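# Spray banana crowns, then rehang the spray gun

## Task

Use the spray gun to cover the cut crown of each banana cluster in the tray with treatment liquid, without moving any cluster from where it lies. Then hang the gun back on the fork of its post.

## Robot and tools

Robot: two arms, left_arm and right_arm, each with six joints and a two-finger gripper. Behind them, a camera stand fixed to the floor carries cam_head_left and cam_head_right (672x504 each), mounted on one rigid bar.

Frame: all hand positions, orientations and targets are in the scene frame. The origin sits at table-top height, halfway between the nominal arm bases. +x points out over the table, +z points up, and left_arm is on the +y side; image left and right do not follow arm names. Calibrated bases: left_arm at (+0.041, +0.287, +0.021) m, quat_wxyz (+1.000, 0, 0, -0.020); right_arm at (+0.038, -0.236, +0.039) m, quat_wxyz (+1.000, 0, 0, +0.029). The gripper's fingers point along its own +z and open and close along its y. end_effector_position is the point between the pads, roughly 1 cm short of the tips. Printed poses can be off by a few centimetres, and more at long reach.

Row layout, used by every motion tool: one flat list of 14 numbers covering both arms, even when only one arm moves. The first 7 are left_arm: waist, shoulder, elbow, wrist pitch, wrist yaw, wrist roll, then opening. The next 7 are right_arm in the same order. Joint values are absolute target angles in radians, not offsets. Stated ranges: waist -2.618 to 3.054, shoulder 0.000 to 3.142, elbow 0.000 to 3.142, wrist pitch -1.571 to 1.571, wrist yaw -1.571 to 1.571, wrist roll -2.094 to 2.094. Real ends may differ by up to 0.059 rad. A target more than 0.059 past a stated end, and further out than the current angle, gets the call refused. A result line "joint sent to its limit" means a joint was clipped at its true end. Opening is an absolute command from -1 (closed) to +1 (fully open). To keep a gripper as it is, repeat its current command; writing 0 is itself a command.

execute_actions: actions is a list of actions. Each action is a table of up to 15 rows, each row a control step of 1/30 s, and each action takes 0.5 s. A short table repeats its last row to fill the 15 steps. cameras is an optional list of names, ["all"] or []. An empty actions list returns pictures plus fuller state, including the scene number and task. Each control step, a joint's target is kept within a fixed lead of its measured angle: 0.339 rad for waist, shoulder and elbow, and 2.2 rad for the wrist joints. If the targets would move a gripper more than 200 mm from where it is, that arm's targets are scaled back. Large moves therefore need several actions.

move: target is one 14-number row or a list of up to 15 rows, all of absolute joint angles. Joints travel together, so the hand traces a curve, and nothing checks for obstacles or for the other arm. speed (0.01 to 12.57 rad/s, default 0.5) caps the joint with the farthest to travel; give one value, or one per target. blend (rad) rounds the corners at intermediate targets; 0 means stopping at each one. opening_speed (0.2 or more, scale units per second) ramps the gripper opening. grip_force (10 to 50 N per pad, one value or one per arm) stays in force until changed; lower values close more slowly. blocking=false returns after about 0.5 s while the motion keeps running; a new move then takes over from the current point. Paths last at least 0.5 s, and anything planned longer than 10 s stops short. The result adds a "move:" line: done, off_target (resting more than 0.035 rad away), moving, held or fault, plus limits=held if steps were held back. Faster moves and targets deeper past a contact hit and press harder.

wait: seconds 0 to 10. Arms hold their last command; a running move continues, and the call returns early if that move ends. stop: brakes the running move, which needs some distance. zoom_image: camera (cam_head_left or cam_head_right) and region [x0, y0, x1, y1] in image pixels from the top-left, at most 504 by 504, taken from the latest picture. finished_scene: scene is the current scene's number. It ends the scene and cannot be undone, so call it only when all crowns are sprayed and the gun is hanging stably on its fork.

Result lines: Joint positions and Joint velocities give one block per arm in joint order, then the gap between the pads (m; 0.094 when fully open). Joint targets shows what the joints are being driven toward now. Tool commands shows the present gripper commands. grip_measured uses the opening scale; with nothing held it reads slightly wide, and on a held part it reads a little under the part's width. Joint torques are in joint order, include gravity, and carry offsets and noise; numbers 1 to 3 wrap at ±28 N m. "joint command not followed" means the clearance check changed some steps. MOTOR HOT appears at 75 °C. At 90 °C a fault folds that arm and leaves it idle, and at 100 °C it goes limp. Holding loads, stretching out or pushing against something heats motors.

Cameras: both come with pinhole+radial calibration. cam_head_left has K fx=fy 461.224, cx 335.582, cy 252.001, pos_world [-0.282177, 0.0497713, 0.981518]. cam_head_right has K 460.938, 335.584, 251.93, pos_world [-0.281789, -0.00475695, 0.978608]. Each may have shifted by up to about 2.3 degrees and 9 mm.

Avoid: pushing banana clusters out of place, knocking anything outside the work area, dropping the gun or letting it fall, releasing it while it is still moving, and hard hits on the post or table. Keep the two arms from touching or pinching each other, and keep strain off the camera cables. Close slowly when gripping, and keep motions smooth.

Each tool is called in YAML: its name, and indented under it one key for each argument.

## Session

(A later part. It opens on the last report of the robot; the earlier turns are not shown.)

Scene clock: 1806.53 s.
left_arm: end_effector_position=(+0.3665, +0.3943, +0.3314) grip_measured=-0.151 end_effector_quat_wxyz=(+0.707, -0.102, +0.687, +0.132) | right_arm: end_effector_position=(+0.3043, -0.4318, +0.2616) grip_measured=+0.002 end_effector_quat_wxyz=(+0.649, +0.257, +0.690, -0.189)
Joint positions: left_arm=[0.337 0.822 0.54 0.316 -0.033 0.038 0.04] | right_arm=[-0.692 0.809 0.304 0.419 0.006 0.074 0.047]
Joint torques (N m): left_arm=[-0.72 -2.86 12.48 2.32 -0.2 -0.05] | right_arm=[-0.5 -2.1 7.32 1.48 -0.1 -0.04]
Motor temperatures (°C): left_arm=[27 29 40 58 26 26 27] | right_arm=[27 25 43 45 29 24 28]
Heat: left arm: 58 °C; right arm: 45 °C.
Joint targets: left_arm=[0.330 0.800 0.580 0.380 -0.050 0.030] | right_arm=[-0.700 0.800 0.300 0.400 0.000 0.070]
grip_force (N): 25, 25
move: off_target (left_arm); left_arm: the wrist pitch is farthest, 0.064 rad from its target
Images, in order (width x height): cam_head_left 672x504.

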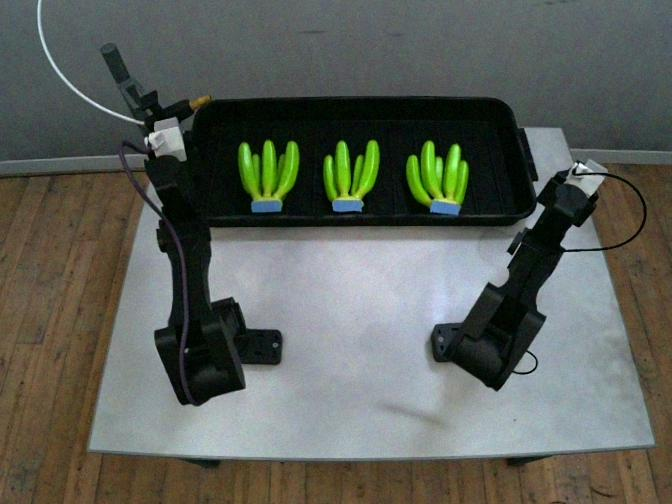

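move:
  target: [0.408,0.942,0.592,0.42,0.01,0.03,-0.6,-0.7,0.8,0.3,0.4,0,0.07,0]
  speed: 0.15
  cameras: ["cam_head_left"]

zoom_image:
  camera: "cam_head_left"
  region: [110, 70, 190, 140]

Scene clock: 1850.53 s.
left_arm: end_effector_position=(+0.3815, +0.4169, +0.3035) grip_measured=-0.151 end_effector_quat_wxyz=(+0.678, -0.117, +0.713, +0.138) | right_arm: end_effector_position=(+0.3043, -0.4318, +0.2616) grip_measured=+0.002 end_effector_quat_wxyz=(+0.649, +0.257, +0.690, -0.189)
Joint positions: left_arm=[0.401 0.943 0.547 0.353 -0.001 0.038 0.04] | right_arm=[-0.692 0.809 0.304 0.419 0.006 0.074 0.047]
Joint torques (N m): left_arm=[0.7 -1.92 13.01 2.39 0.16 -0.09] | right_arm=[-0.69 -1.91 7.3 1.47 -0.1 -0.02]
Motor temperatures (°C): left_arm=[27 28 40 59 26 26 27] | right_arm=[27 25 43 45 29 24 28]
Heat: left arm: 59 °C; right arm: 45 °C.
Joint targets: left_arm=[0.408 0.942 0.592 0.420 0.010 0.030] | right_arm=[-0.700 0.800 0.300 0.400 0.000 0.070]
grip_force (N): 25, 25
move: off_target (left_arm); left_arm: the wrist pitch is farthest, 0.067 rad from its target
Images, in order (width x height): cam_head_left 672x504.

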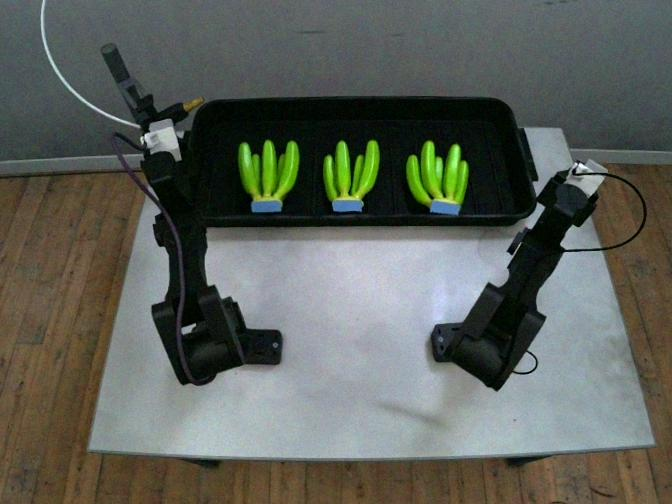

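Scaled by 6.300 from the camera's 672x504 image, which has a finer 960x720 frame.

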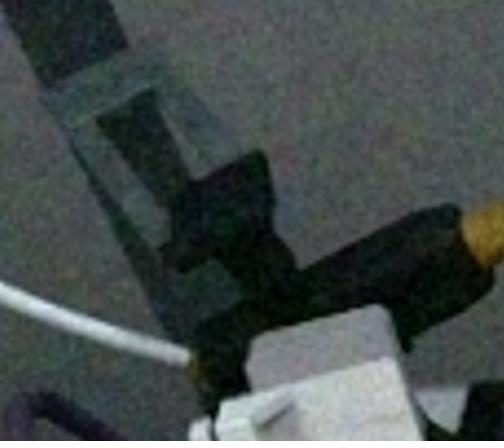

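move:
  target:
    - [0.385,0.87,0.52,0.44,-0.015,0.03,-0.6,-0.7,0.8,0.3,0.4,0,0.07,0]
    - [0.43,0.93,0.612,0.4,0.032,0.03,-0.6,-0.7,0.8,0.3,0.4,0,0.07,0]
  speed: 0.15
  cameras: ["cam_head_left"]

zoom_image:
  camera: "cam_head_left"
  region: [110, 70, 190, 140]

Scene clock: 1862.47 s.
left_arm: end_effector_position=(+0.3791, +0.4201, +0.3189) grip_measured=-0.151 end_effector_quat_wxyz=(+0.690, -0.114, +0.701, +0.139) | right_arm: end_effector_position=(+0.3043, -0.4318, +0.2616) grip_measured=+0.002 end_effector_quat_wxyz=(+0.649, +0.257, +0.690, -0.189)
Joint positions: left_arm=[0.423 0.931 0.57 0.352 0.022 0.038 0.04] | right_arm=[-0.692 0.809 0.304 0.419 0.006 0.074 0.047]
Joint torques (N m): left_arm=[0.69 -1.96 12.74 2.21 0.12 -0.05] | right_arm=[-0.54 -1.83 7.38 1.47 -0.11 0.01]
Motor temperatures (°C): left_arm=[27 28 40 58 26 26 27] | right_arm=[27 25 43 45 29 24 28]
Heat: left arm: 58 °C; right arm: 45 °C.
Joint targets: left_arm=[0.430 0.930 0.612 0.400 0.032 0.030] | right_arm=[-0.700 0.800 0.300 0.400 0.000 0.070]
grip_force (N): 25, 25
move: off_target (left_arm); left_arm: the wrist pitch is farthest, 0.048 rad from its target
Images, in order (width x height): cam_head_left 672x504.

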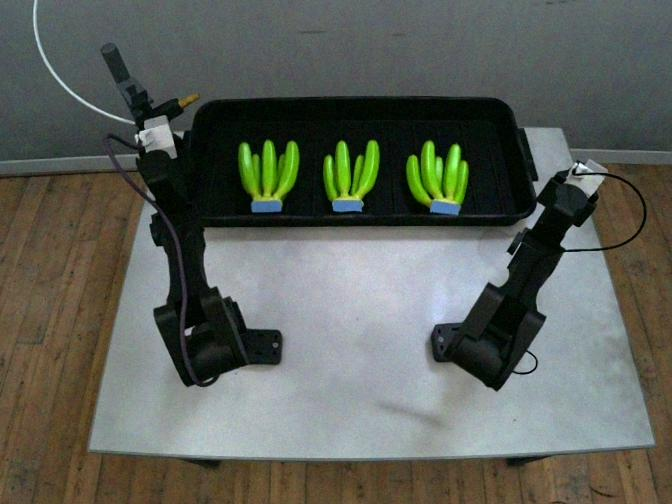

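Scaled by 6.300 from the camera's 672x504 image, which has a finer 960x720 frame.

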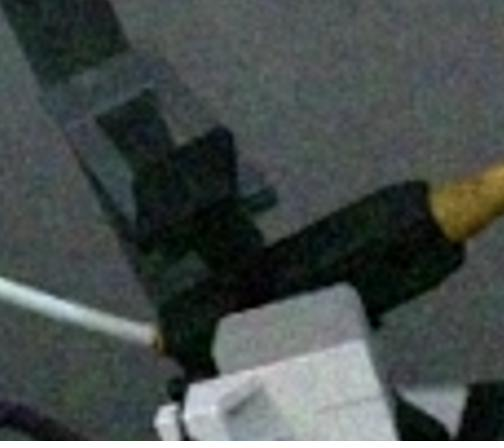

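move:
  target: [0.461,1.052,0.663,0.45,0.062,0.03,-0.6,-0.7,0.8,0.3,0.4,0,0.07,0]
  speed: 0.1
  cameras: ["cam_head_left"]

zoom_image:
  camera: "cam_head_left"
  region: [110, 70, 190, 140]

Scene clock: 1877.77 s.
left_arm: end_effector_position=(+0.3986, +0.4342, +0.3074) grip_measured=-0.151 end_effector_quat_wxyz=(+0.675, -0.117, +0.716, +0.134) | right_arm: end_effector_position=(+0.3043, -0.4318, +0.2616) grip_measured=+0.002 end_effector_quat_wxyz=(+0.649, +0.257, +0.690, -0.189)
Joint positions: left_arm=[0.453 1.052 0.618 0.382 0.055 0.037 0.04] | right_arm=[-0.692 0.809 0.304 0.419 0.006 0.074 0.047]
Joint torques (N m): left_arm=[0.76 -2.76 12.96 2.4 0.09 -0.05] | right_arm=[-0.64 -1.81 7.35 1.47 -0.08 -0.01]
Motor temperatures (°C): left_arm=[27 28 39 56 26 26 27] | right_arm=[27 25 43 45 29 24 28]
Heat: left arm: 56 °C; right arm: 45 °C.
Joint targets: left_arm=[0.461 1.052 0.663 0.450 0.062 0.030] | right_arm=[-0.700 0.800 0.300 0.400 0.000 0.070]
grip_force (N): 25, 25
move: off_target (left_arm); left_arm: the wrist pitch is farthest, 0.068 rad from its target
Images, in order (width x height): cam_head_left 672x504.

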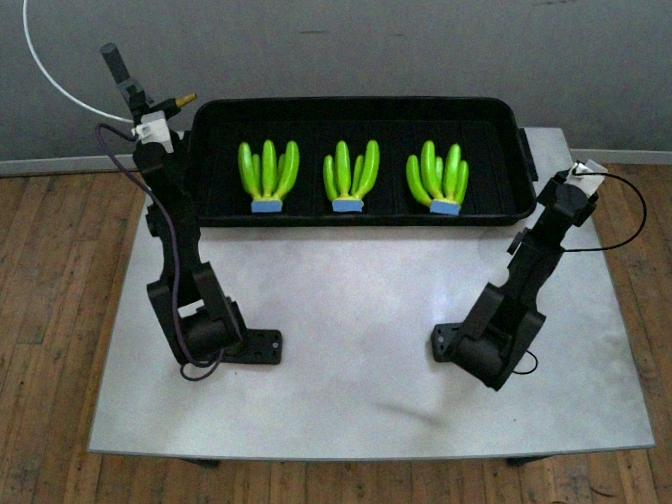

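Scaled by 6.300 from the camera's 672x504 image, which has a finer 960x720 frame.

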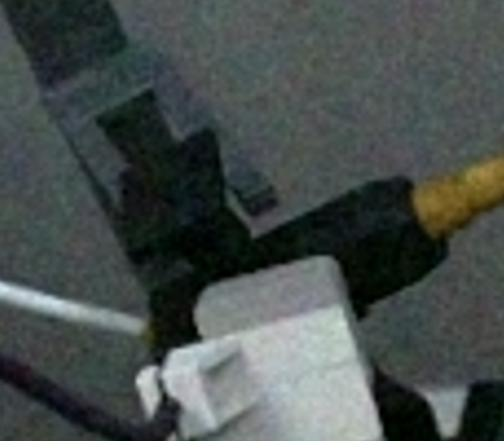

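move:
  target:
    - [0.46,1.09,0.68,0.468,0.064,0.03,-0.6,-0.7,0.8,0.3,0.4,0,0.07,0]
    - [0.467,1.13,0.7,0.487,0.07,0.03,-0.6,-0.7,0.8,0.3,0.4,0,0.07,0]
  speed: 0.08
  blend: [0.01,0]
  cameras: ["cam_head_left"]

zoom_image:
  camera: "cam_head_left"
  region: [110, 70, 190, 140]

Scene clock: 1887.57 s.
left_arm: end_effector_position=(+0.4090, +0.4402, +0.3084) grip_measured=-0.151 end_effector_quat_wxyz=(+0.678, -0.111, +0.713, +0.142) | right_arm: end_effector_position=(+0.3043, -0.4318, +0.2616) grip_measured=+0.002 end_effector_quat_wxyz=(+0.649, +0.257, +0.690, -0.189)
Joint positions: left_arm=[0.458 1.111 0.64 0.43 0.059 0.055 0.04] | right_arm=[-0.692 0.809 0.304 0.419 0.006 0.074 0.047]
Joint torques (N m): left_arm=[0.92 -1.63 14.38 2.26 0.2 -0.2] | right_arm=[-0.5 -2.03 7.46 1.51 -0.11 -0.04]
Motor temperatures (°C): left_arm=[27 28 41 58 26 26 27] | right_arm=[27 25 43 45 29 24 28]
Heat: left arm: 58 °C; right arm: 45 °C.
Joint targets: left_arm=[0.467 1.130 0.700 0.487 0.070 0.030] | right_arm=[-0.700 0.800 0.300 0.400 0.000 0.070]
grip_force (N): 25, 25
move: off_target (left_arm); left_arm: the elbow is farthest, 0.060 rad from its target
Images, in order (width x height): cam_head_left 672x504.

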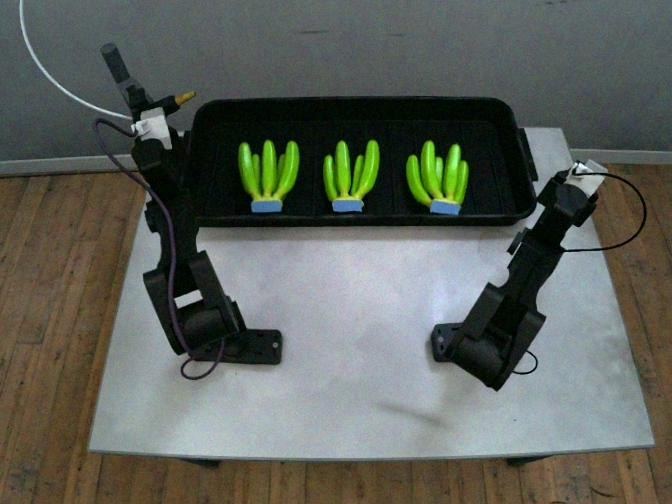

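Scaled by 6.300 from the camera's 672x504 image, which has a finer 960x720 frame.

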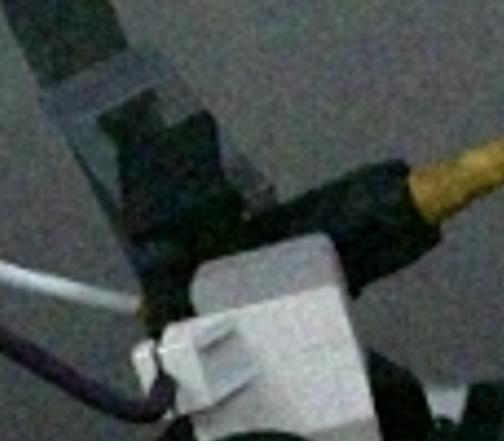

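move:
  target:
    - [0.448,1.075,0.60,0.485,0.05,0.03,-0.6,-0.7,0.8,0.3,0.4,0,0.07,0]
    - [0.375,1.08,0.605,0.485,-0.105,0.03,-0.6,-0.7,0.8,0.3,0.4,0,0.07,0]
  speed: 0.12
  cameras: ["cam_head_left"]

zoom_image:
  camera: "cam_head_left"
  region: [110, 70, 190, 140]

Scene clock: 1904.70 s.
left_arm: end_effector_position=(+0.4060, +0.4367, +0.3008) grip_measured=-0.151 end_effector_quat_wxyz=(+0.671, -0.143, +0.709, +0.163) | right_arm: end_effector_position=(+0.3043, -0.4318, +0.2616) grip_measured=+0.002 end_effector_quat_wxyz=(+0.649, +0.257, +0.690, -0.189)
Joint positions: left_arm=[0.384 1.1 0.609 0.444 -0.092 0.036 0.04] | right_arm=[-0.692 0.809 0.304 0.419 0.006 0.074 0.047]
Joint torques (N m): left_arm=[-0.88 -4.68 8.01 2.09 -0.15 -0.04] | right_arm=[-0.66 -1.98 7.36 1.5 -0.08 -0.01]
Motor temperatures (°C): left_arm=[27 28 43 57 26 26 27] | right_arm=[27 25 43 45 29 24 28]
Heat: left arm: 57 °C; right arm: 45 °C.
Joint targets: left_arm=[0.375 1.080 0.605 0.485 -0.105 0.030] | right_arm=[-0.700 0.800 0.300 0.400 0.000 0.070]
grip_force (N): 25, 25
move: off_target (left_arm); left_arm: the wrist pitch is farthest, 0.041 rad from its target
Images, in order (width x height): cam_head_left 672x504.

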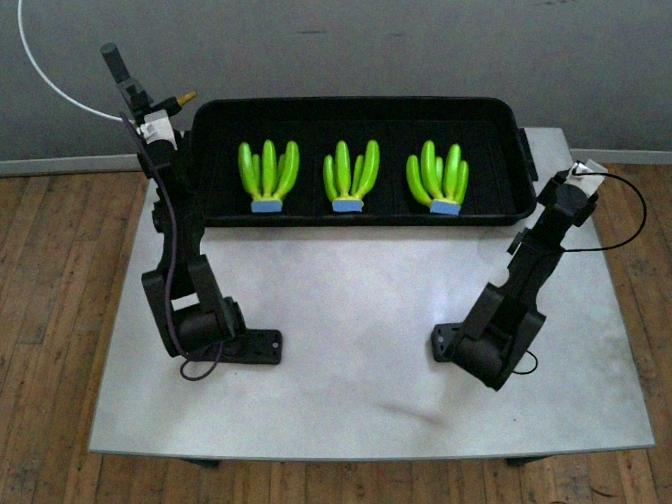

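Scaled by 6.300 from the camera's 672x504 image, which has a finer 960x720 frame.

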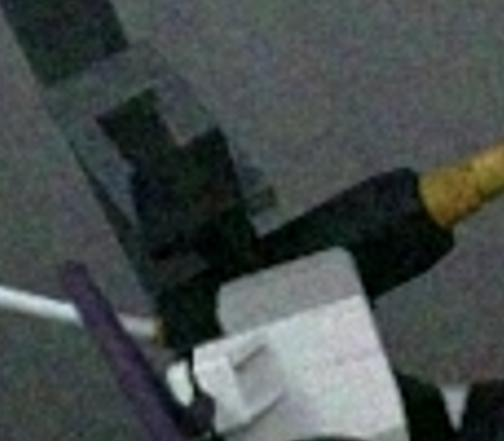

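move:
  target:
    - [0.397,1.13,0.672,0.52,-0.078,0.03,-0.6,-0.7,0.8,0.3,0.4,0,0.07,0]
    - [0.410,1.165,0.70,0.535,-0.063,0.03,-0.6,-0.7,0.8,0.3,0.4,0,0.07,0]
  speed: 0.08
  blend: [0.01,0]
  cameras: ["cam_head_left"]

zoom_image:
  camera: "cam_head_left"
  region: [110, 70, 190, 140]

Scene clock: 1916.00 s.
left_arm: end_effector_position=(+0.4144, +0.4450, +0.3030) grip_measured=-0.151 end_effector_quat_wxyz=(+0.672, -0.141, +0.707, +0.171) | right_arm: end_effector_position=(+0.3043, -0.4318, +0.2616) grip_measured=+0.002 end_effector_quat_wxyz=(+0.649, +0.257, +0.690, -0.189)
Joint positions: left_arm=[0.399 1.151 0.638 0.473 -0.086 0.048 0.04] | right_arm=[-0.692 0.809 0.304 0.419 0.006 0.074 0.047]
Joint torques (N m): left_arm=[1.07 -2.32 14.57 2.28 0.27 -0.11] | right_arm=[-0.65 -2.22 7.28 1.52 -0.12 0.02]
Motor temperatures (°C): left_arm=[27 28 40 57 26 26 27] | right_arm=[27 25 43 45 29 24 28]
Heat: left arm: 57 °C; right arm: 45 °C.
Joint targets: left_arm=[0.410 1.165 0.700 0.535 -0.063 0.030] | right_arm=[-0.700 0.800 0.300 0.400 0.000 0.070]
grip_force (N): 25, 25
move: off_target (left_arm); left_arm: the elbow is farthest, 0.062 rad from its target
Images, in order (width x height): cam_head_left 672x504.

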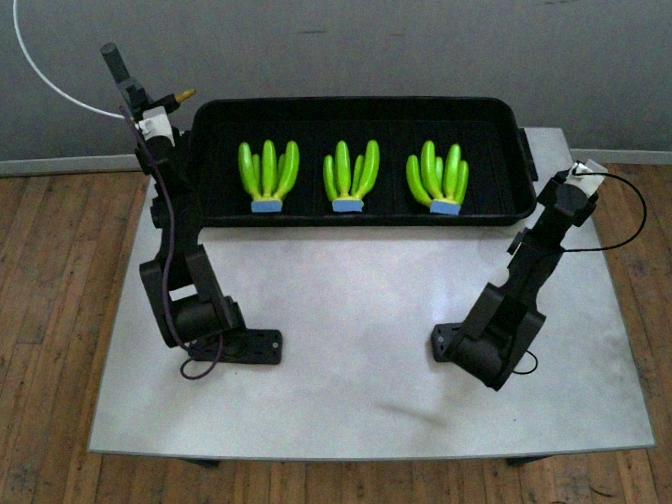

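Scaled by 6.300 from the camera's 672x504 image, which has a finer 960x720 frame.

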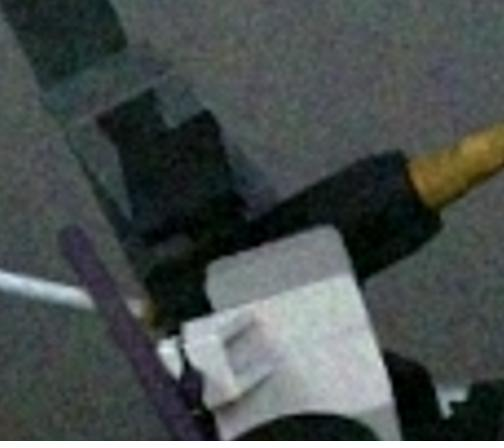

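move:
  target:
    - [0.388,1.13,0.62,0.55,-0.10,0.03,-0.6,-0.7,0.8,0.3,0.4,0,0.07,0]
    - [0.400,1.185,0.688,0.555,-0.08,0.03,-0.6,-0.7,0.8,0.3,0.4,0,0.07,0]
  speed: 0.08
  cameras: ["cam_head_left"]

zoom_image:
  camera: "cam_head_left"
  region: [110, 70, 190, 140]

Scene clock: 1926.93 s.
left_arm: end_effector_position=(+0.4163, +0.4455, +0.3031) grip_measured=-0.151 end_effector_quat_wxyz=(+0.677, -0.142, +0.701, +0.173) | right_arm: end_effector_position=(+0.3043, -0.4318, +0.2616) grip_measured=+0.002 end_effector_quat_wxyz=(+0.649, +0.257, +0.690, -0.189)
Joint positions: left_arm=[0.395 1.166 0.63 0.512 -0.094 0.048 0.04] | right_arm=[-0.692 0.809 0.304 0.419 0.006 0.074 0.047]
Joint torques (N m): left_arm=[0.51 -1.99 14.17 2.13 0.16 -0.15] | right_arm=[-0.72 -1.89 7.39 1.47 -0.1 -0.04]
Motor temperatures (°C): left_arm=[27 28 41 58 26 26 27] | right_arm=[27 25 43 45 29 24 28]
Heat: left arm: 58 °C; right arm: 45 °C.
Joint targets: left_arm=[0.400 1.185 0.688 0.555 -0.080 0.030] | right_arm=[-0.700 0.800 0.300 0.400 0.000 0.070]
grip_force (N): 25, 25
move: off_target (left_arm); left_arm: the elbow is farthest, 0.058 rad from its target
Images, in order (width x height): cam_head_left 672x504.

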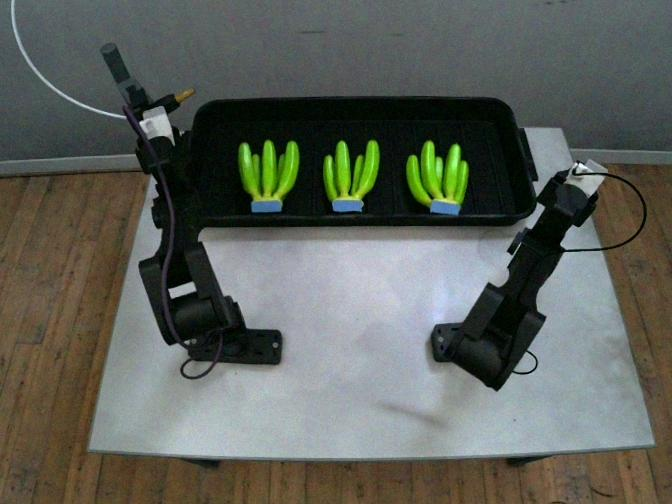

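Scaled by 6.300 from the camera's 672x504 image, which has a finer 960x720 frame.

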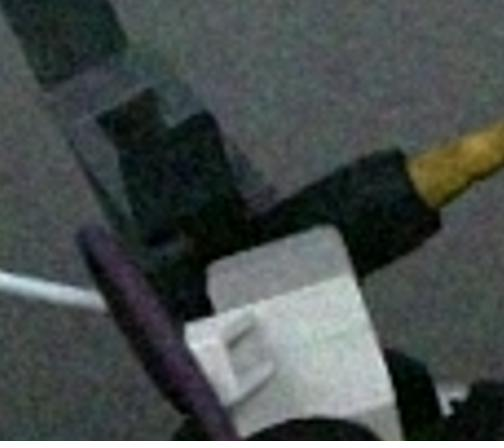

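move:
  target:
    - [0.388,1.15,0.60,0.56,-0.10,0.03,-0.6,-0.7,0.8,0.3,0.4,0,0.07,0]
    - [0.388,1.15,0.57,0.58,-0.10,0.03,-0.6,-0.7,0.8,0.3,0.4,0,0.07,0]
  speed: 0.06
  cameras: ["cam_head_left"]

zoom_image:
  camera: "cam_head_left"
  region: [110, 70, 190, 140]

Scene clock: 1940.40 s.
left_arm: end_effector_position=(+0.4134, +0.4450, +0.3014) grip_measured=-0.151 end_effector_quat_wxyz=(+0.687, -0.142, +0.691, +0.175) | right_arm: end_effector_position=(+0.3043, -0.4318, +0.2616) grip_measured=+0.002 end_effector_quat_wxyz=(+0.649, +0.257, +0.690, -0.189)
Joint positions: left_arm=[0.395 1.166 0.593 0.578 -0.097 0.047 0.04] | right_arm=[-0.692 0.809 0.304 0.419 0.006 0.074 0.047]
Joint torques (N m): left_arm=[-0.76 -4.75 6.05 1.69 -0.03 -0.14] | right_arm=[-0.42 -2.02 7.2 1.49 -0.11 -0.05]
Motor temperatures (°C): left_arm=[27 28 41 57 26 26 27] | right_arm=[27 25 43 45 29 24 28]
Heat: left arm: 57 °C; right arm: 45 °C.
Joint targets: left_arm=[0.388 1.150 0.570 0.580 -0.100 0.030] | right_arm=[-0.700 0.800 0.300 0.400 0.000 0.070]
grip_force (N): 25, 25
move: done
Images, in order (width x height): cam_head_left 672x504.

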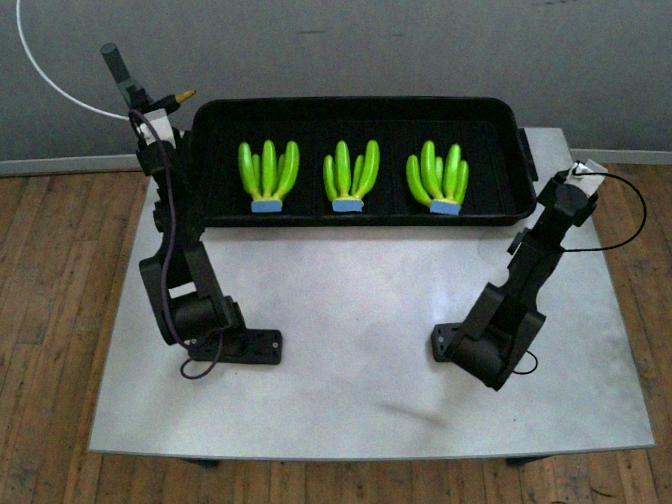

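Scaled by 6.300 from the camera's 672x504 image, which has a finer 960x720 frame.

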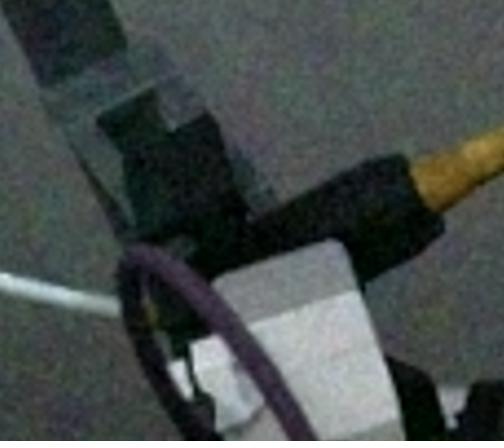

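move:
  target:
    - [0.388,1.16,0.545,0.58,-0.10,0.03,-0.6,-0.7,0.8,0.3,0.4,0,0.07,0]
    - [0.388,1.16,0.52,0.58,-0.10,0.03,-0.6,-0.7,0.8,0.3,0.4,0,0.07,0]
  speed: 0.06
  cameras: ["cam_head_left"]

zoom_image:
  camera: "cam_head_left"
  region: [110, 70, 190, 140]

Scene clock: 1950.30 s.
left_arm: end_effector_position=(+0.4094, +0.4436, +0.2991) grip_measured=-0.151 end_effector_quat_wxyz=(+0.696, -0.141, +0.682, +0.176) | right_arm: end_effector_position=(+0.3043, -0.4318, +0.2616) grip_measured=+0.002 end_effector_quat_wxyz=(+0.649, +0.257, +0.690, -0.189)
Joint positions: left_arm=[0.395 1.161 0.554 0.637 -0.097 0.047 0.04] | right_arm=[-0.692 0.809 0.304 0.419 0.006 0.074 0.047]
Joint torques (N m): left_arm=[-0.68 -3.36 5.05 1.16 -0.04 -0.16] | right_arm=[-0.72 -1.94 7.17 1.46 -0.08 -0.04]
Heat: left arm: 54 °C; right arm: 45 °C.
Joint targets: left_arm=[0.388 1.160 0.520 0.580 -0.100 0.030] | right_arm=[-0.700 0.800 0.300 0.400 0.000 0.070]
grip_force (N): 25, 25
move: off_target (left_arm); left_arm: the wrist pitch is farthest, 0.057 rad from its target
Images, in order (width x height): cam_head_left 672x504.

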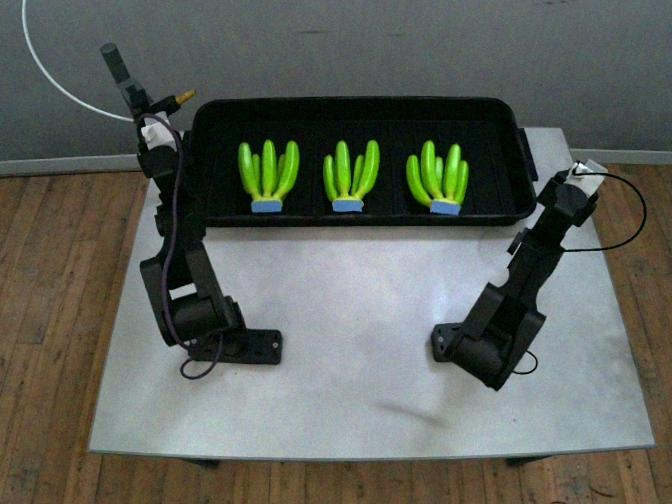

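Scaled by 6.300 from the camera's 672x504 image, which has a finer 960x720 frame.

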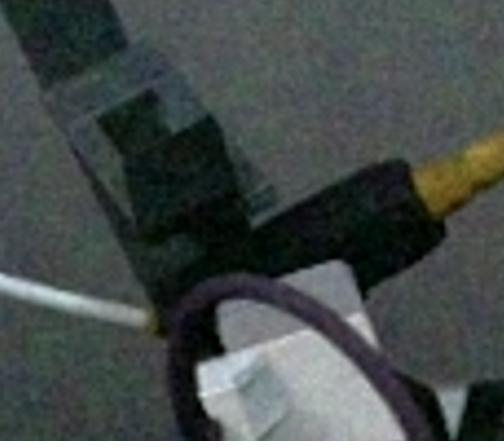

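move:
  target:
    - [0.396,1.16,0.64,0.555,-0.085,0.045,-0.6,-0.7,0.8,0.3,0.4,0,0.07,0]
    - [0.414,1.225,0.72,0.565,-0.065,0.045,-0.6,-0.7,0.8,0.3,0.4,0,0.07,0]
  speed: 0.08
  cameras: ["cam_head_left"]

zoom_image:
  camera: "cam_head_left"
  region: [110, 70, 190, 140]

Scene clock: 1968.10 s.
left_arm: end_effector_position=(+0.4261, +0.4545, +0.2997) grip_measured=-0.151 end_effector_quat_wxyz=(+0.669, -0.147, +0.707, +0.174) | right_arm: end_effector_position=(+0.3043, -0.4318, +0.2616) grip_measured=+0.002 end_effector_quat_wxyz=(+0.649, +0.257, +0.690, -0.189)
Joint positions: left_arm=[0.409 1.223 0.67 0.509 -0.089 0.046 0.04] | right_arm=[-0.692 0.809 0.304 0.419 0.006 0.074 0.047]
Joint torques (N m): left_arm=[0.5 -3.74 13.26 2.28 0.3 0.02] | right_arm=[-0.66 -1.94 7.09 1.49 -0.09 -0.03]
Motor temperatures (°C): left_arm=[27 29 38 51 26 26 27] | right_arm=[27 25 43 45 29 24 28]
Heat: left arm: 51 °C; right arm: 45 °C.
Joint targets: left_arm=[0.414 1.225 0.720 0.565 -0.065 0.045] | right_arm=[-0.700 0.800 0.300 0.400 0.000 0.070]
grip_force (N): 25, 25
move: off_target (left_arm); left_arm: the wrist pitch is farthest, 0.056 rad from its target
Images, in order (width x height): cam_head_left 672x504.

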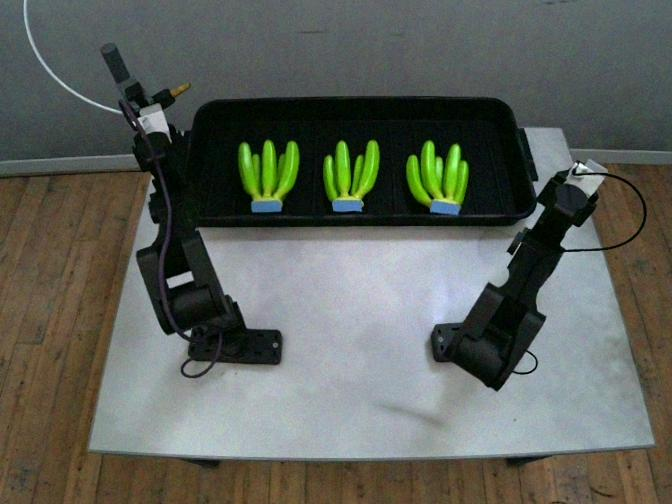

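Scaled by 6.300 from the camera's 672x504 image, which has a finer 960x720 frame.

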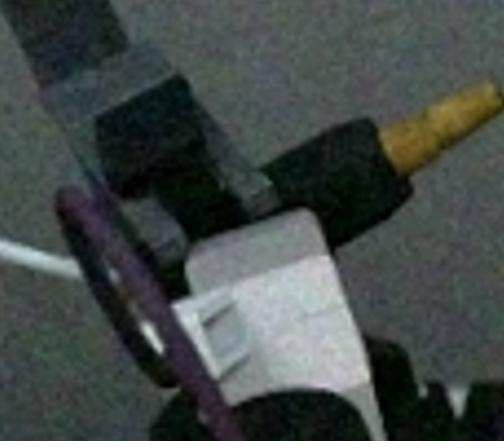

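move:
  target:
    - [0.409,1.215,0.66,0.57,-0.085,0.045,-0.6,-0.7,0.8,0.3,0.4,0,0.07,0]
    - [0.409,1.215,0.615,0.575,-0.085,0.045,-0.6,-0.7,0.8,0.3,0.4,0,0.07,0]
  speed: 0.06
  cameras: ["cam_head_left"]

zoom_image:
  camera: "cam_head_left"
  region: [110, 70, 190, 140]

Scene clock: 1974.97 s.
left_arm: end_effector_position=(+0.4237, +0.4535, +0.2971) grip_measured=-0.151 end_effector_quat_wxyz=(+0.677, -0.145, +0.700, +0.176) | right_arm: end_effector_position=(+0.3043, -0.4318, +0.2616) grip_measured=+0.002 end_effector_quat_wxyz=(+0.649, +0.257, +0.690, -0.189)
Joint positions: left_arm=[0.409 1.223 0.636 0.566 -0.089 0.047 0.04] | right_arm=[-0.692 0.809 0.304 0.419 0.006 0.074 0.047]
Joint torques (N m): left_arm=[-0.08 -4.56 6.45 1.8 0.03 0.01] | right_arm=[-0.8 -1.78 7.41 1.49 -0.09 0]
Heat: left arm: 52 °C; right arm: 45 °C.
Joint targets: left_arm=[0.409 1.215 0.615 0.575 -0.085 0.045] | right_arm=[-0.700 0.800 0.300 0.400 0.000 0.070]
grip_force (N): 25, 25
move: done
Images, in order (width x height): cam_head_left 672x504.

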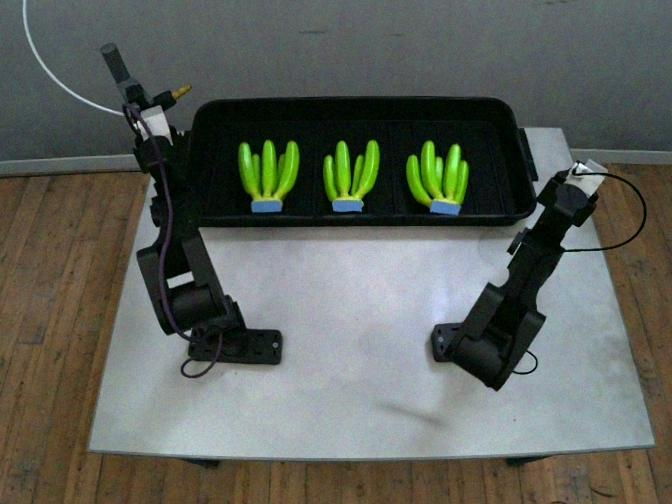

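Scaled by 6.300 from the camera's 672x504 image, which has a finer 960x720 frame.

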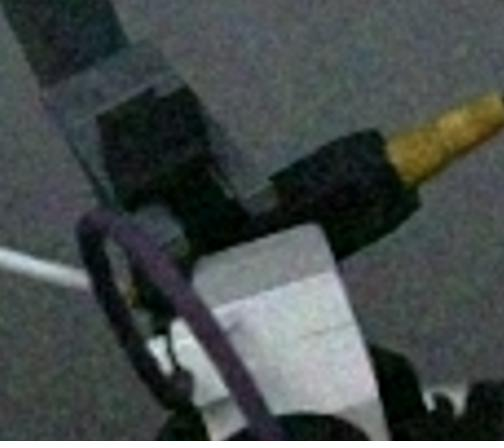

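move:
  target: [0.409,1.22,0.58,0.58,-0.085,0.045,-0.6,-0.7,0.8,0.3,0.4,0,0.07,0]
  speed: 0.06

Scene clock: 1979.27 s.
left_arm: end_effector_position=(+0.4216, +0.4527, +0.2962) grip_measured=-0.151 end_effector_quat_wxyz=(+0.684, -0.144, +0.693, +0.178) | right_arm: end_effector_position=(+0.3043, -0.4318, +0.2616) grip_measured=+0.002 end_effector_quat_wxyz=(+0.649, +0.257, +0.690, -0.189)
Joint positions: left_arm=[0.409 1.223 0.61 0.611 -0.089 0.05 0.04] | right_arm=[-0.692 0.809 0.304 0.419 0.006 0.074 0.047]
Joint torques (N m): left_arm=[-0.01 -4.01 5.49 1.42 0.06 -0.02] | right_arm=[-0.53 -1.94 7.3 1.46 -0.09 -0.01]
Heat: left arm: 51 °C; right arm: 45 °C.
Joint targets: left_arm=[0.409 1.220 0.580 0.580 -0.085 0.045] | right_arm=[-0.700 0.800 0.300 0.400 0.000 0.070]
grip_force (N): 25, 25
move: done

move:
  target: [0.409,1.22,0.60,0.60,-0.085,0.045,1,-0.7,0.8,0.3,0.4,0,0.07,0]
  opening_speed: 1.0
  cameras: ["cam_head_left"]

zoom_image:
  camera: "cam_head_left"
  region: [110, 70, 190, 140]

Scene clock: 1987.33 s.
left_arm: end_effector_position=(+0.4219, +0.4519, +0.2918) grip_measured=+0.998 end_effector_quat_wxyz=(+0.679, -0.143, +0.699, +0.174) | right_arm: end_effector_position=(+0.3043, -0.4318, +0.2616) grip_measured=+0.002 end_effector_quat_wxyz=(+0.649, +0.257, +0.690, -0.189)
Joint positions: left_arm=[0.41 1.223 0.61 0.595 -0.083 0.048 0.094] | right_arm=[-0.692 0.809 0.304 0.419 0.006 0.074 0.047]
Joint torques (N m): left_arm=[-0.06 -4.18 7.28 1.78 -0.04 -0.01] | right_arm=[-0.61 -2.1 7.36 1.48 -0.08 -0.06]
Heat: left arm: 50 °C; right arm: 45 °C.
Joint targets: left_arm=[0.409 1.220 0.600 0.600 -0.085 0.045] | right_arm=[-0.700 0.800 0.300 0.400 0.000 0.070]
grip_force (N): 25, 25
move: done
Images, in order (width x height): cam_head_left 672x504.

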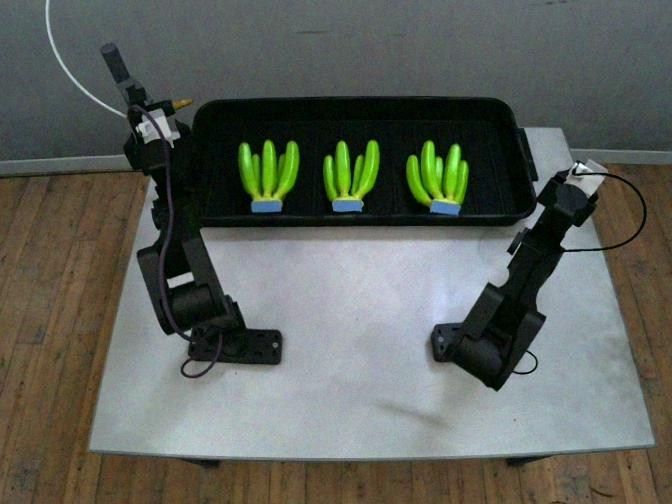

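Scaled by 6.300 from the camera's 672x504 image, which has a finer 960x720 frame.

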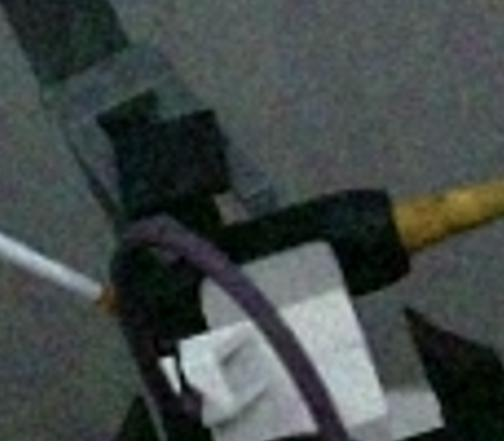

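move:
  target: [0.425,1.27,0.675,0.58,-0.065,0.045,1,-0.7,0.8,0.3,0.4,0,0.07,0]
  speed: 0.06
  cameras: ["cam_head_left"]

zoom_image:
  camera: "cam_head_left"
  region: [110, 70, 190, 140]

Scene clock: 2000.63 s.
left_arm: end_effector_position=(+0.4289, +0.4573, +0.2895) grip_measured=+0.998 end_effector_quat_wxyz=(+0.672, -0.145, +0.705, +0.174) | right_arm: end_effector_position=(+0.3043, -0.4318, +0.2616) grip_measured=+0.002 end_effector_quat_wxyz=(+0.649, +0.257, +0.690, -0.189)
Joint positions: left_arm=[0.417 1.258 0.643 0.578 -0.078 0.047 0.094] | right_arm=[-0.692 0.809 0.304 0.419 0.006 0.074 0.047]
Joint torques (N m): left_arm=[0.72 -3.34 11.33 1.76 0.16 0] | right_arm=[-0.64 -1.91 7.42 1.46 -0.14 -0.01]
Heat: left arm: 50 °C; right arm: 45 °C.
Joint targets: left_arm=[0.425 1.270 0.675 0.580 -0.065 0.045] | right_arm=[-0.700 0.800 0.300 0.400 0.000 0.070]
grip_force (N): 25, 25
move: done
Images, in order (width x height): cam_head_left 672x504.

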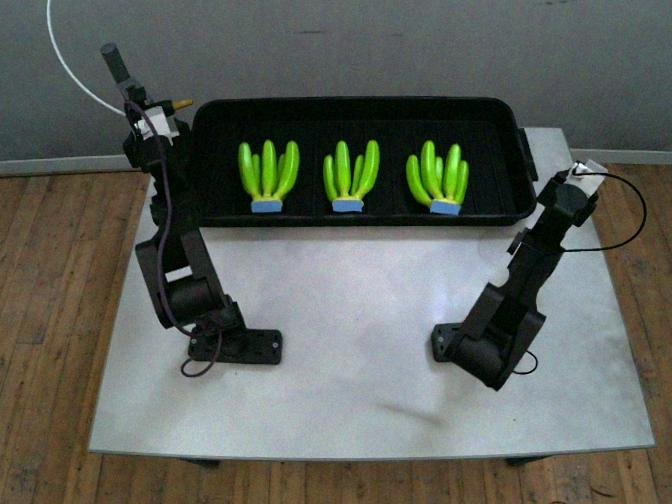

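Scaled by 6.300 from the camera's 672x504 image, which has a finer 960x720 frame.

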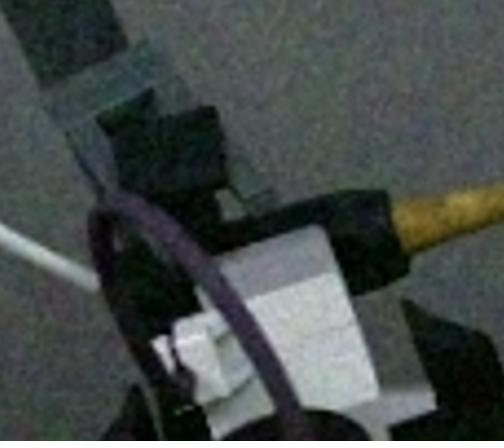

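move:
  target: [0.435,1.33,0.715,0.59,-0.055,0.045,1,-0.7,0.8,0.3,0.4,0,0.07,0]
  speed: 0.06
  cameras: ["cam_head_left"]

zoom_image:
  camera: "cam_head_left"
  region: [110, 70, 190, 140]

Scene clock: 2009.97 s.
left_arm: end_effector_position=(+0.4400, +0.4646, +0.2868) grip_measured=+0.998 end_effector_quat_wxyz=(+0.667, -0.146, +0.710, +0.173) | right_arm: end_effector_position=(+0.3043, -0.4318, +0.2616) grip_measured=+0.002 end_effector_quat_wxyz=(+0.649, +0.257, +0.690, -0.189)
Joint positions: left_arm=[0.428 1.316 0.686 0.578 -0.068 0.046 0.094] | right_arm=[-0.692 0.809 0.304 0.419 0.006 0.074 0.047]
Joint torques (N m): left_arm=[0.7 -3.47 10.93 1.83 0.15 0.01] | right_arm=[-0.84 -1.78 7.17 1.46 -0.07 -0.01]
Heat: left arm: 50 °C; right arm: 45 °C.
Joint targets: left_arm=[0.435 1.330 0.715 0.590 -0.055 0.045] | right_arm=[-0.700 0.800 0.300 0.400 0.000 0.070]
grip_force (N): 25, 25
move: done
Images, in order (width x height): cam_head_left 672x504.

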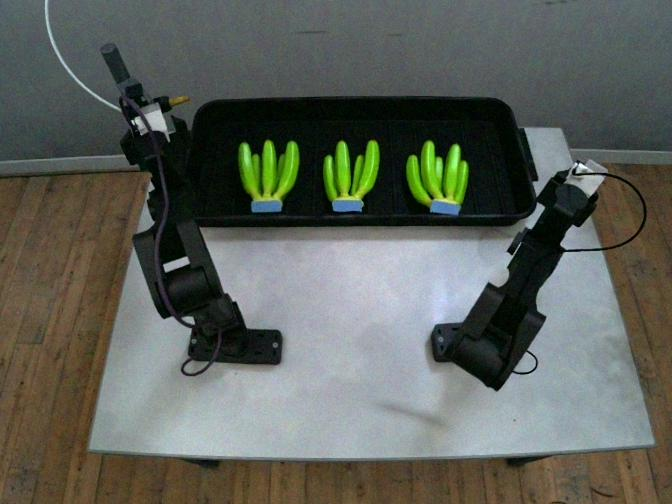

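Scaled by 6.300 from the camera's 672x504 image, which has a finer 960x720 frame.

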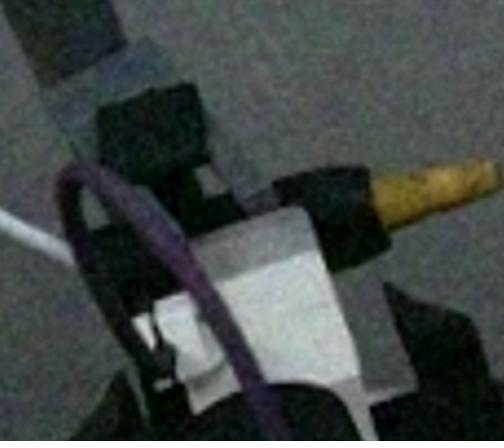

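move:
  target:
    - [0.405,1.2,0.60,0.57,-0.085,0.045,1,-0.7,0.8,0.3,0.4,0,0.07,0]
    - [0.366,1.06,0.51,0.57,-0.115,0.045,1,-0.7,0.8,0.3,0.4,0,0.07,0]
    - [0.32,0.94,0.455,0.51,-0.15,0.045,1,-0.7,0.8,0.3,0.4,0,0.07,0]
  speed: 0.12
  blend: [0.02,0.02,0]
  cameras: ["cam_head_left"]

zoom_image:
  camera: "cam_head_left"
  region: [110, 70, 190, 140]

Scene clock: 2025.23 s.
left_arm: end_effector_position=(+0.3772, +0.4209, +0.3045) grip_measured=+0.999 end_effector_quat_wxyz=(+0.698, -0.144, +0.679, +0.178) | right_arm: end_effector_position=(+0.3043, -0.4318, +0.2616) grip_measured=+0.002 end_effector_quat_wxyz=(+0.649, +0.257, +0.690, -0.189)
Joint positions: left_arm=[0.335 0.955 0.474 0.518 -0.162 0.046 0.094] | right_arm=[-0.692 0.809 0.304 0.419 0.006 0.074 0.047]
Joint torques (N m): left_arm=[-1.59 -3.14 6.65 1.59 0.14 0.02] | right_arm=[-0.69 -1.99 7.32 1.45 -0.05 -0.03]
Heat: left arm: 50 °C; right arm: 45 °C.
Joint targets: left_arm=[0.320 0.940 0.455 0.510 -0.150 0.045] | right_arm=[-0.700 0.800 0.300 0.400 0.000 0.070]
grip_force (N): 25, 25
move: done
Images, in order (width x height): cam_head_left 672x504.

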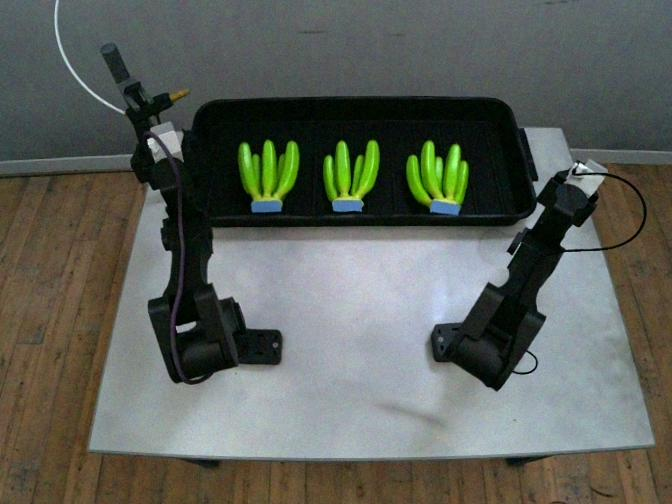

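Scaled by 6.300 from the camera's 672x504 image, which has a finer 960x720 frame.

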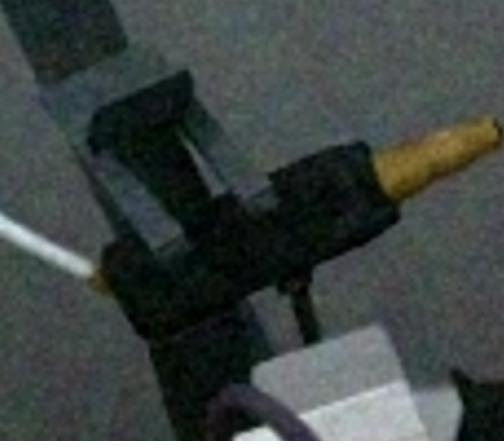

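move:
  target:
    - [0.24,0.7,0.36,0.45,-0.2,0.045,1,-0.7,0.8,0.3,0.4,0,0.07,0]
    - [0.1,0.4,0.36,0.35,0,0.045,1,-0.7,0.8,0.3,0.4,0,0.07,0]
  speed: 0.25
  blend: [0.05,0]
  cameras: ["cam_head_left"]

zoom_image:
  camera: "cam_head_left"
  region: [90, 70, 210, 160]

Scene clock: 2034.07 s.
left_arm: end_effector_position=(+0.3038, +0.3076, +0.3738) grip_measured=+0.999 end_effector_quat_wxyz=(+0.807, -0.010, +0.589, +0.049) | right_arm: end_effector_position=(+0.3043, -0.4318, +0.2616) grip_measured=+0.002 end_effector_quat_wxyz=(+0.649, +0.257, +0.690, -0.189)
Joint positions: left_arm=[0.107 0.412 0.376 0.347 -0.01 0.046 0.094] | right_arm=[-0.692 0.809 0.304 0.419 0.006 0.074 0.047]
Joint torques (N m): left_arm=[-0.66 0.62 6.69 1.57 0.1 0.02] | right_arm=[-0.62 -2.07 7.35 1.47 -0.08 0]
Heat: left arm: 50 °C; right arm: 45 °C.
Joint targets: left_arm=[0.100 0.400 0.360 0.350 0.000 0.045] | right_arm=[-0.700 0.800 0.300 0.400 0.000 0.070]
grip_force (N): 25, 25
move: done
Images, in order (width x height): cam_head_left 672x504.

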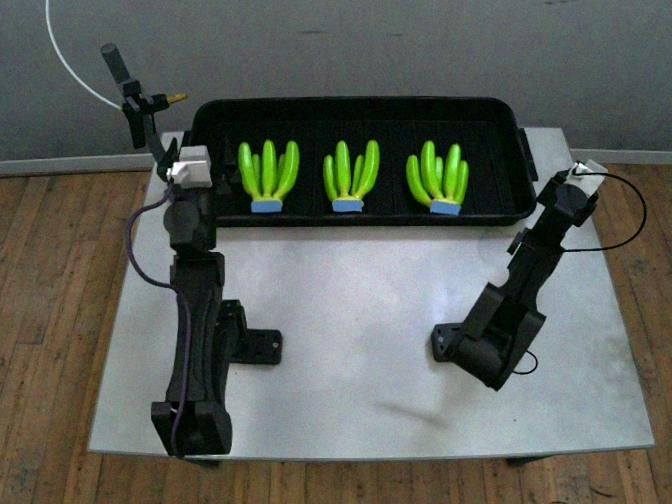

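Scaled by 4.200 from the camera's 672x504 image, which has a finer 960x720 frame.

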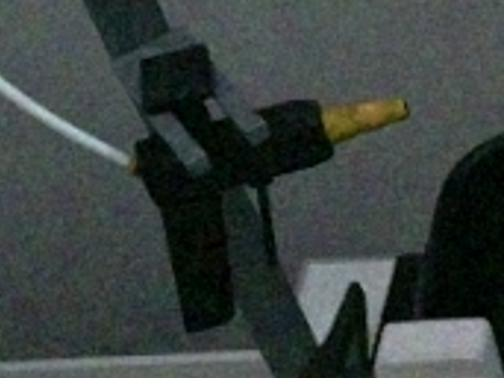

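Hung well.

finished_scene:
  scene: 1

The scene is finished: the task was done.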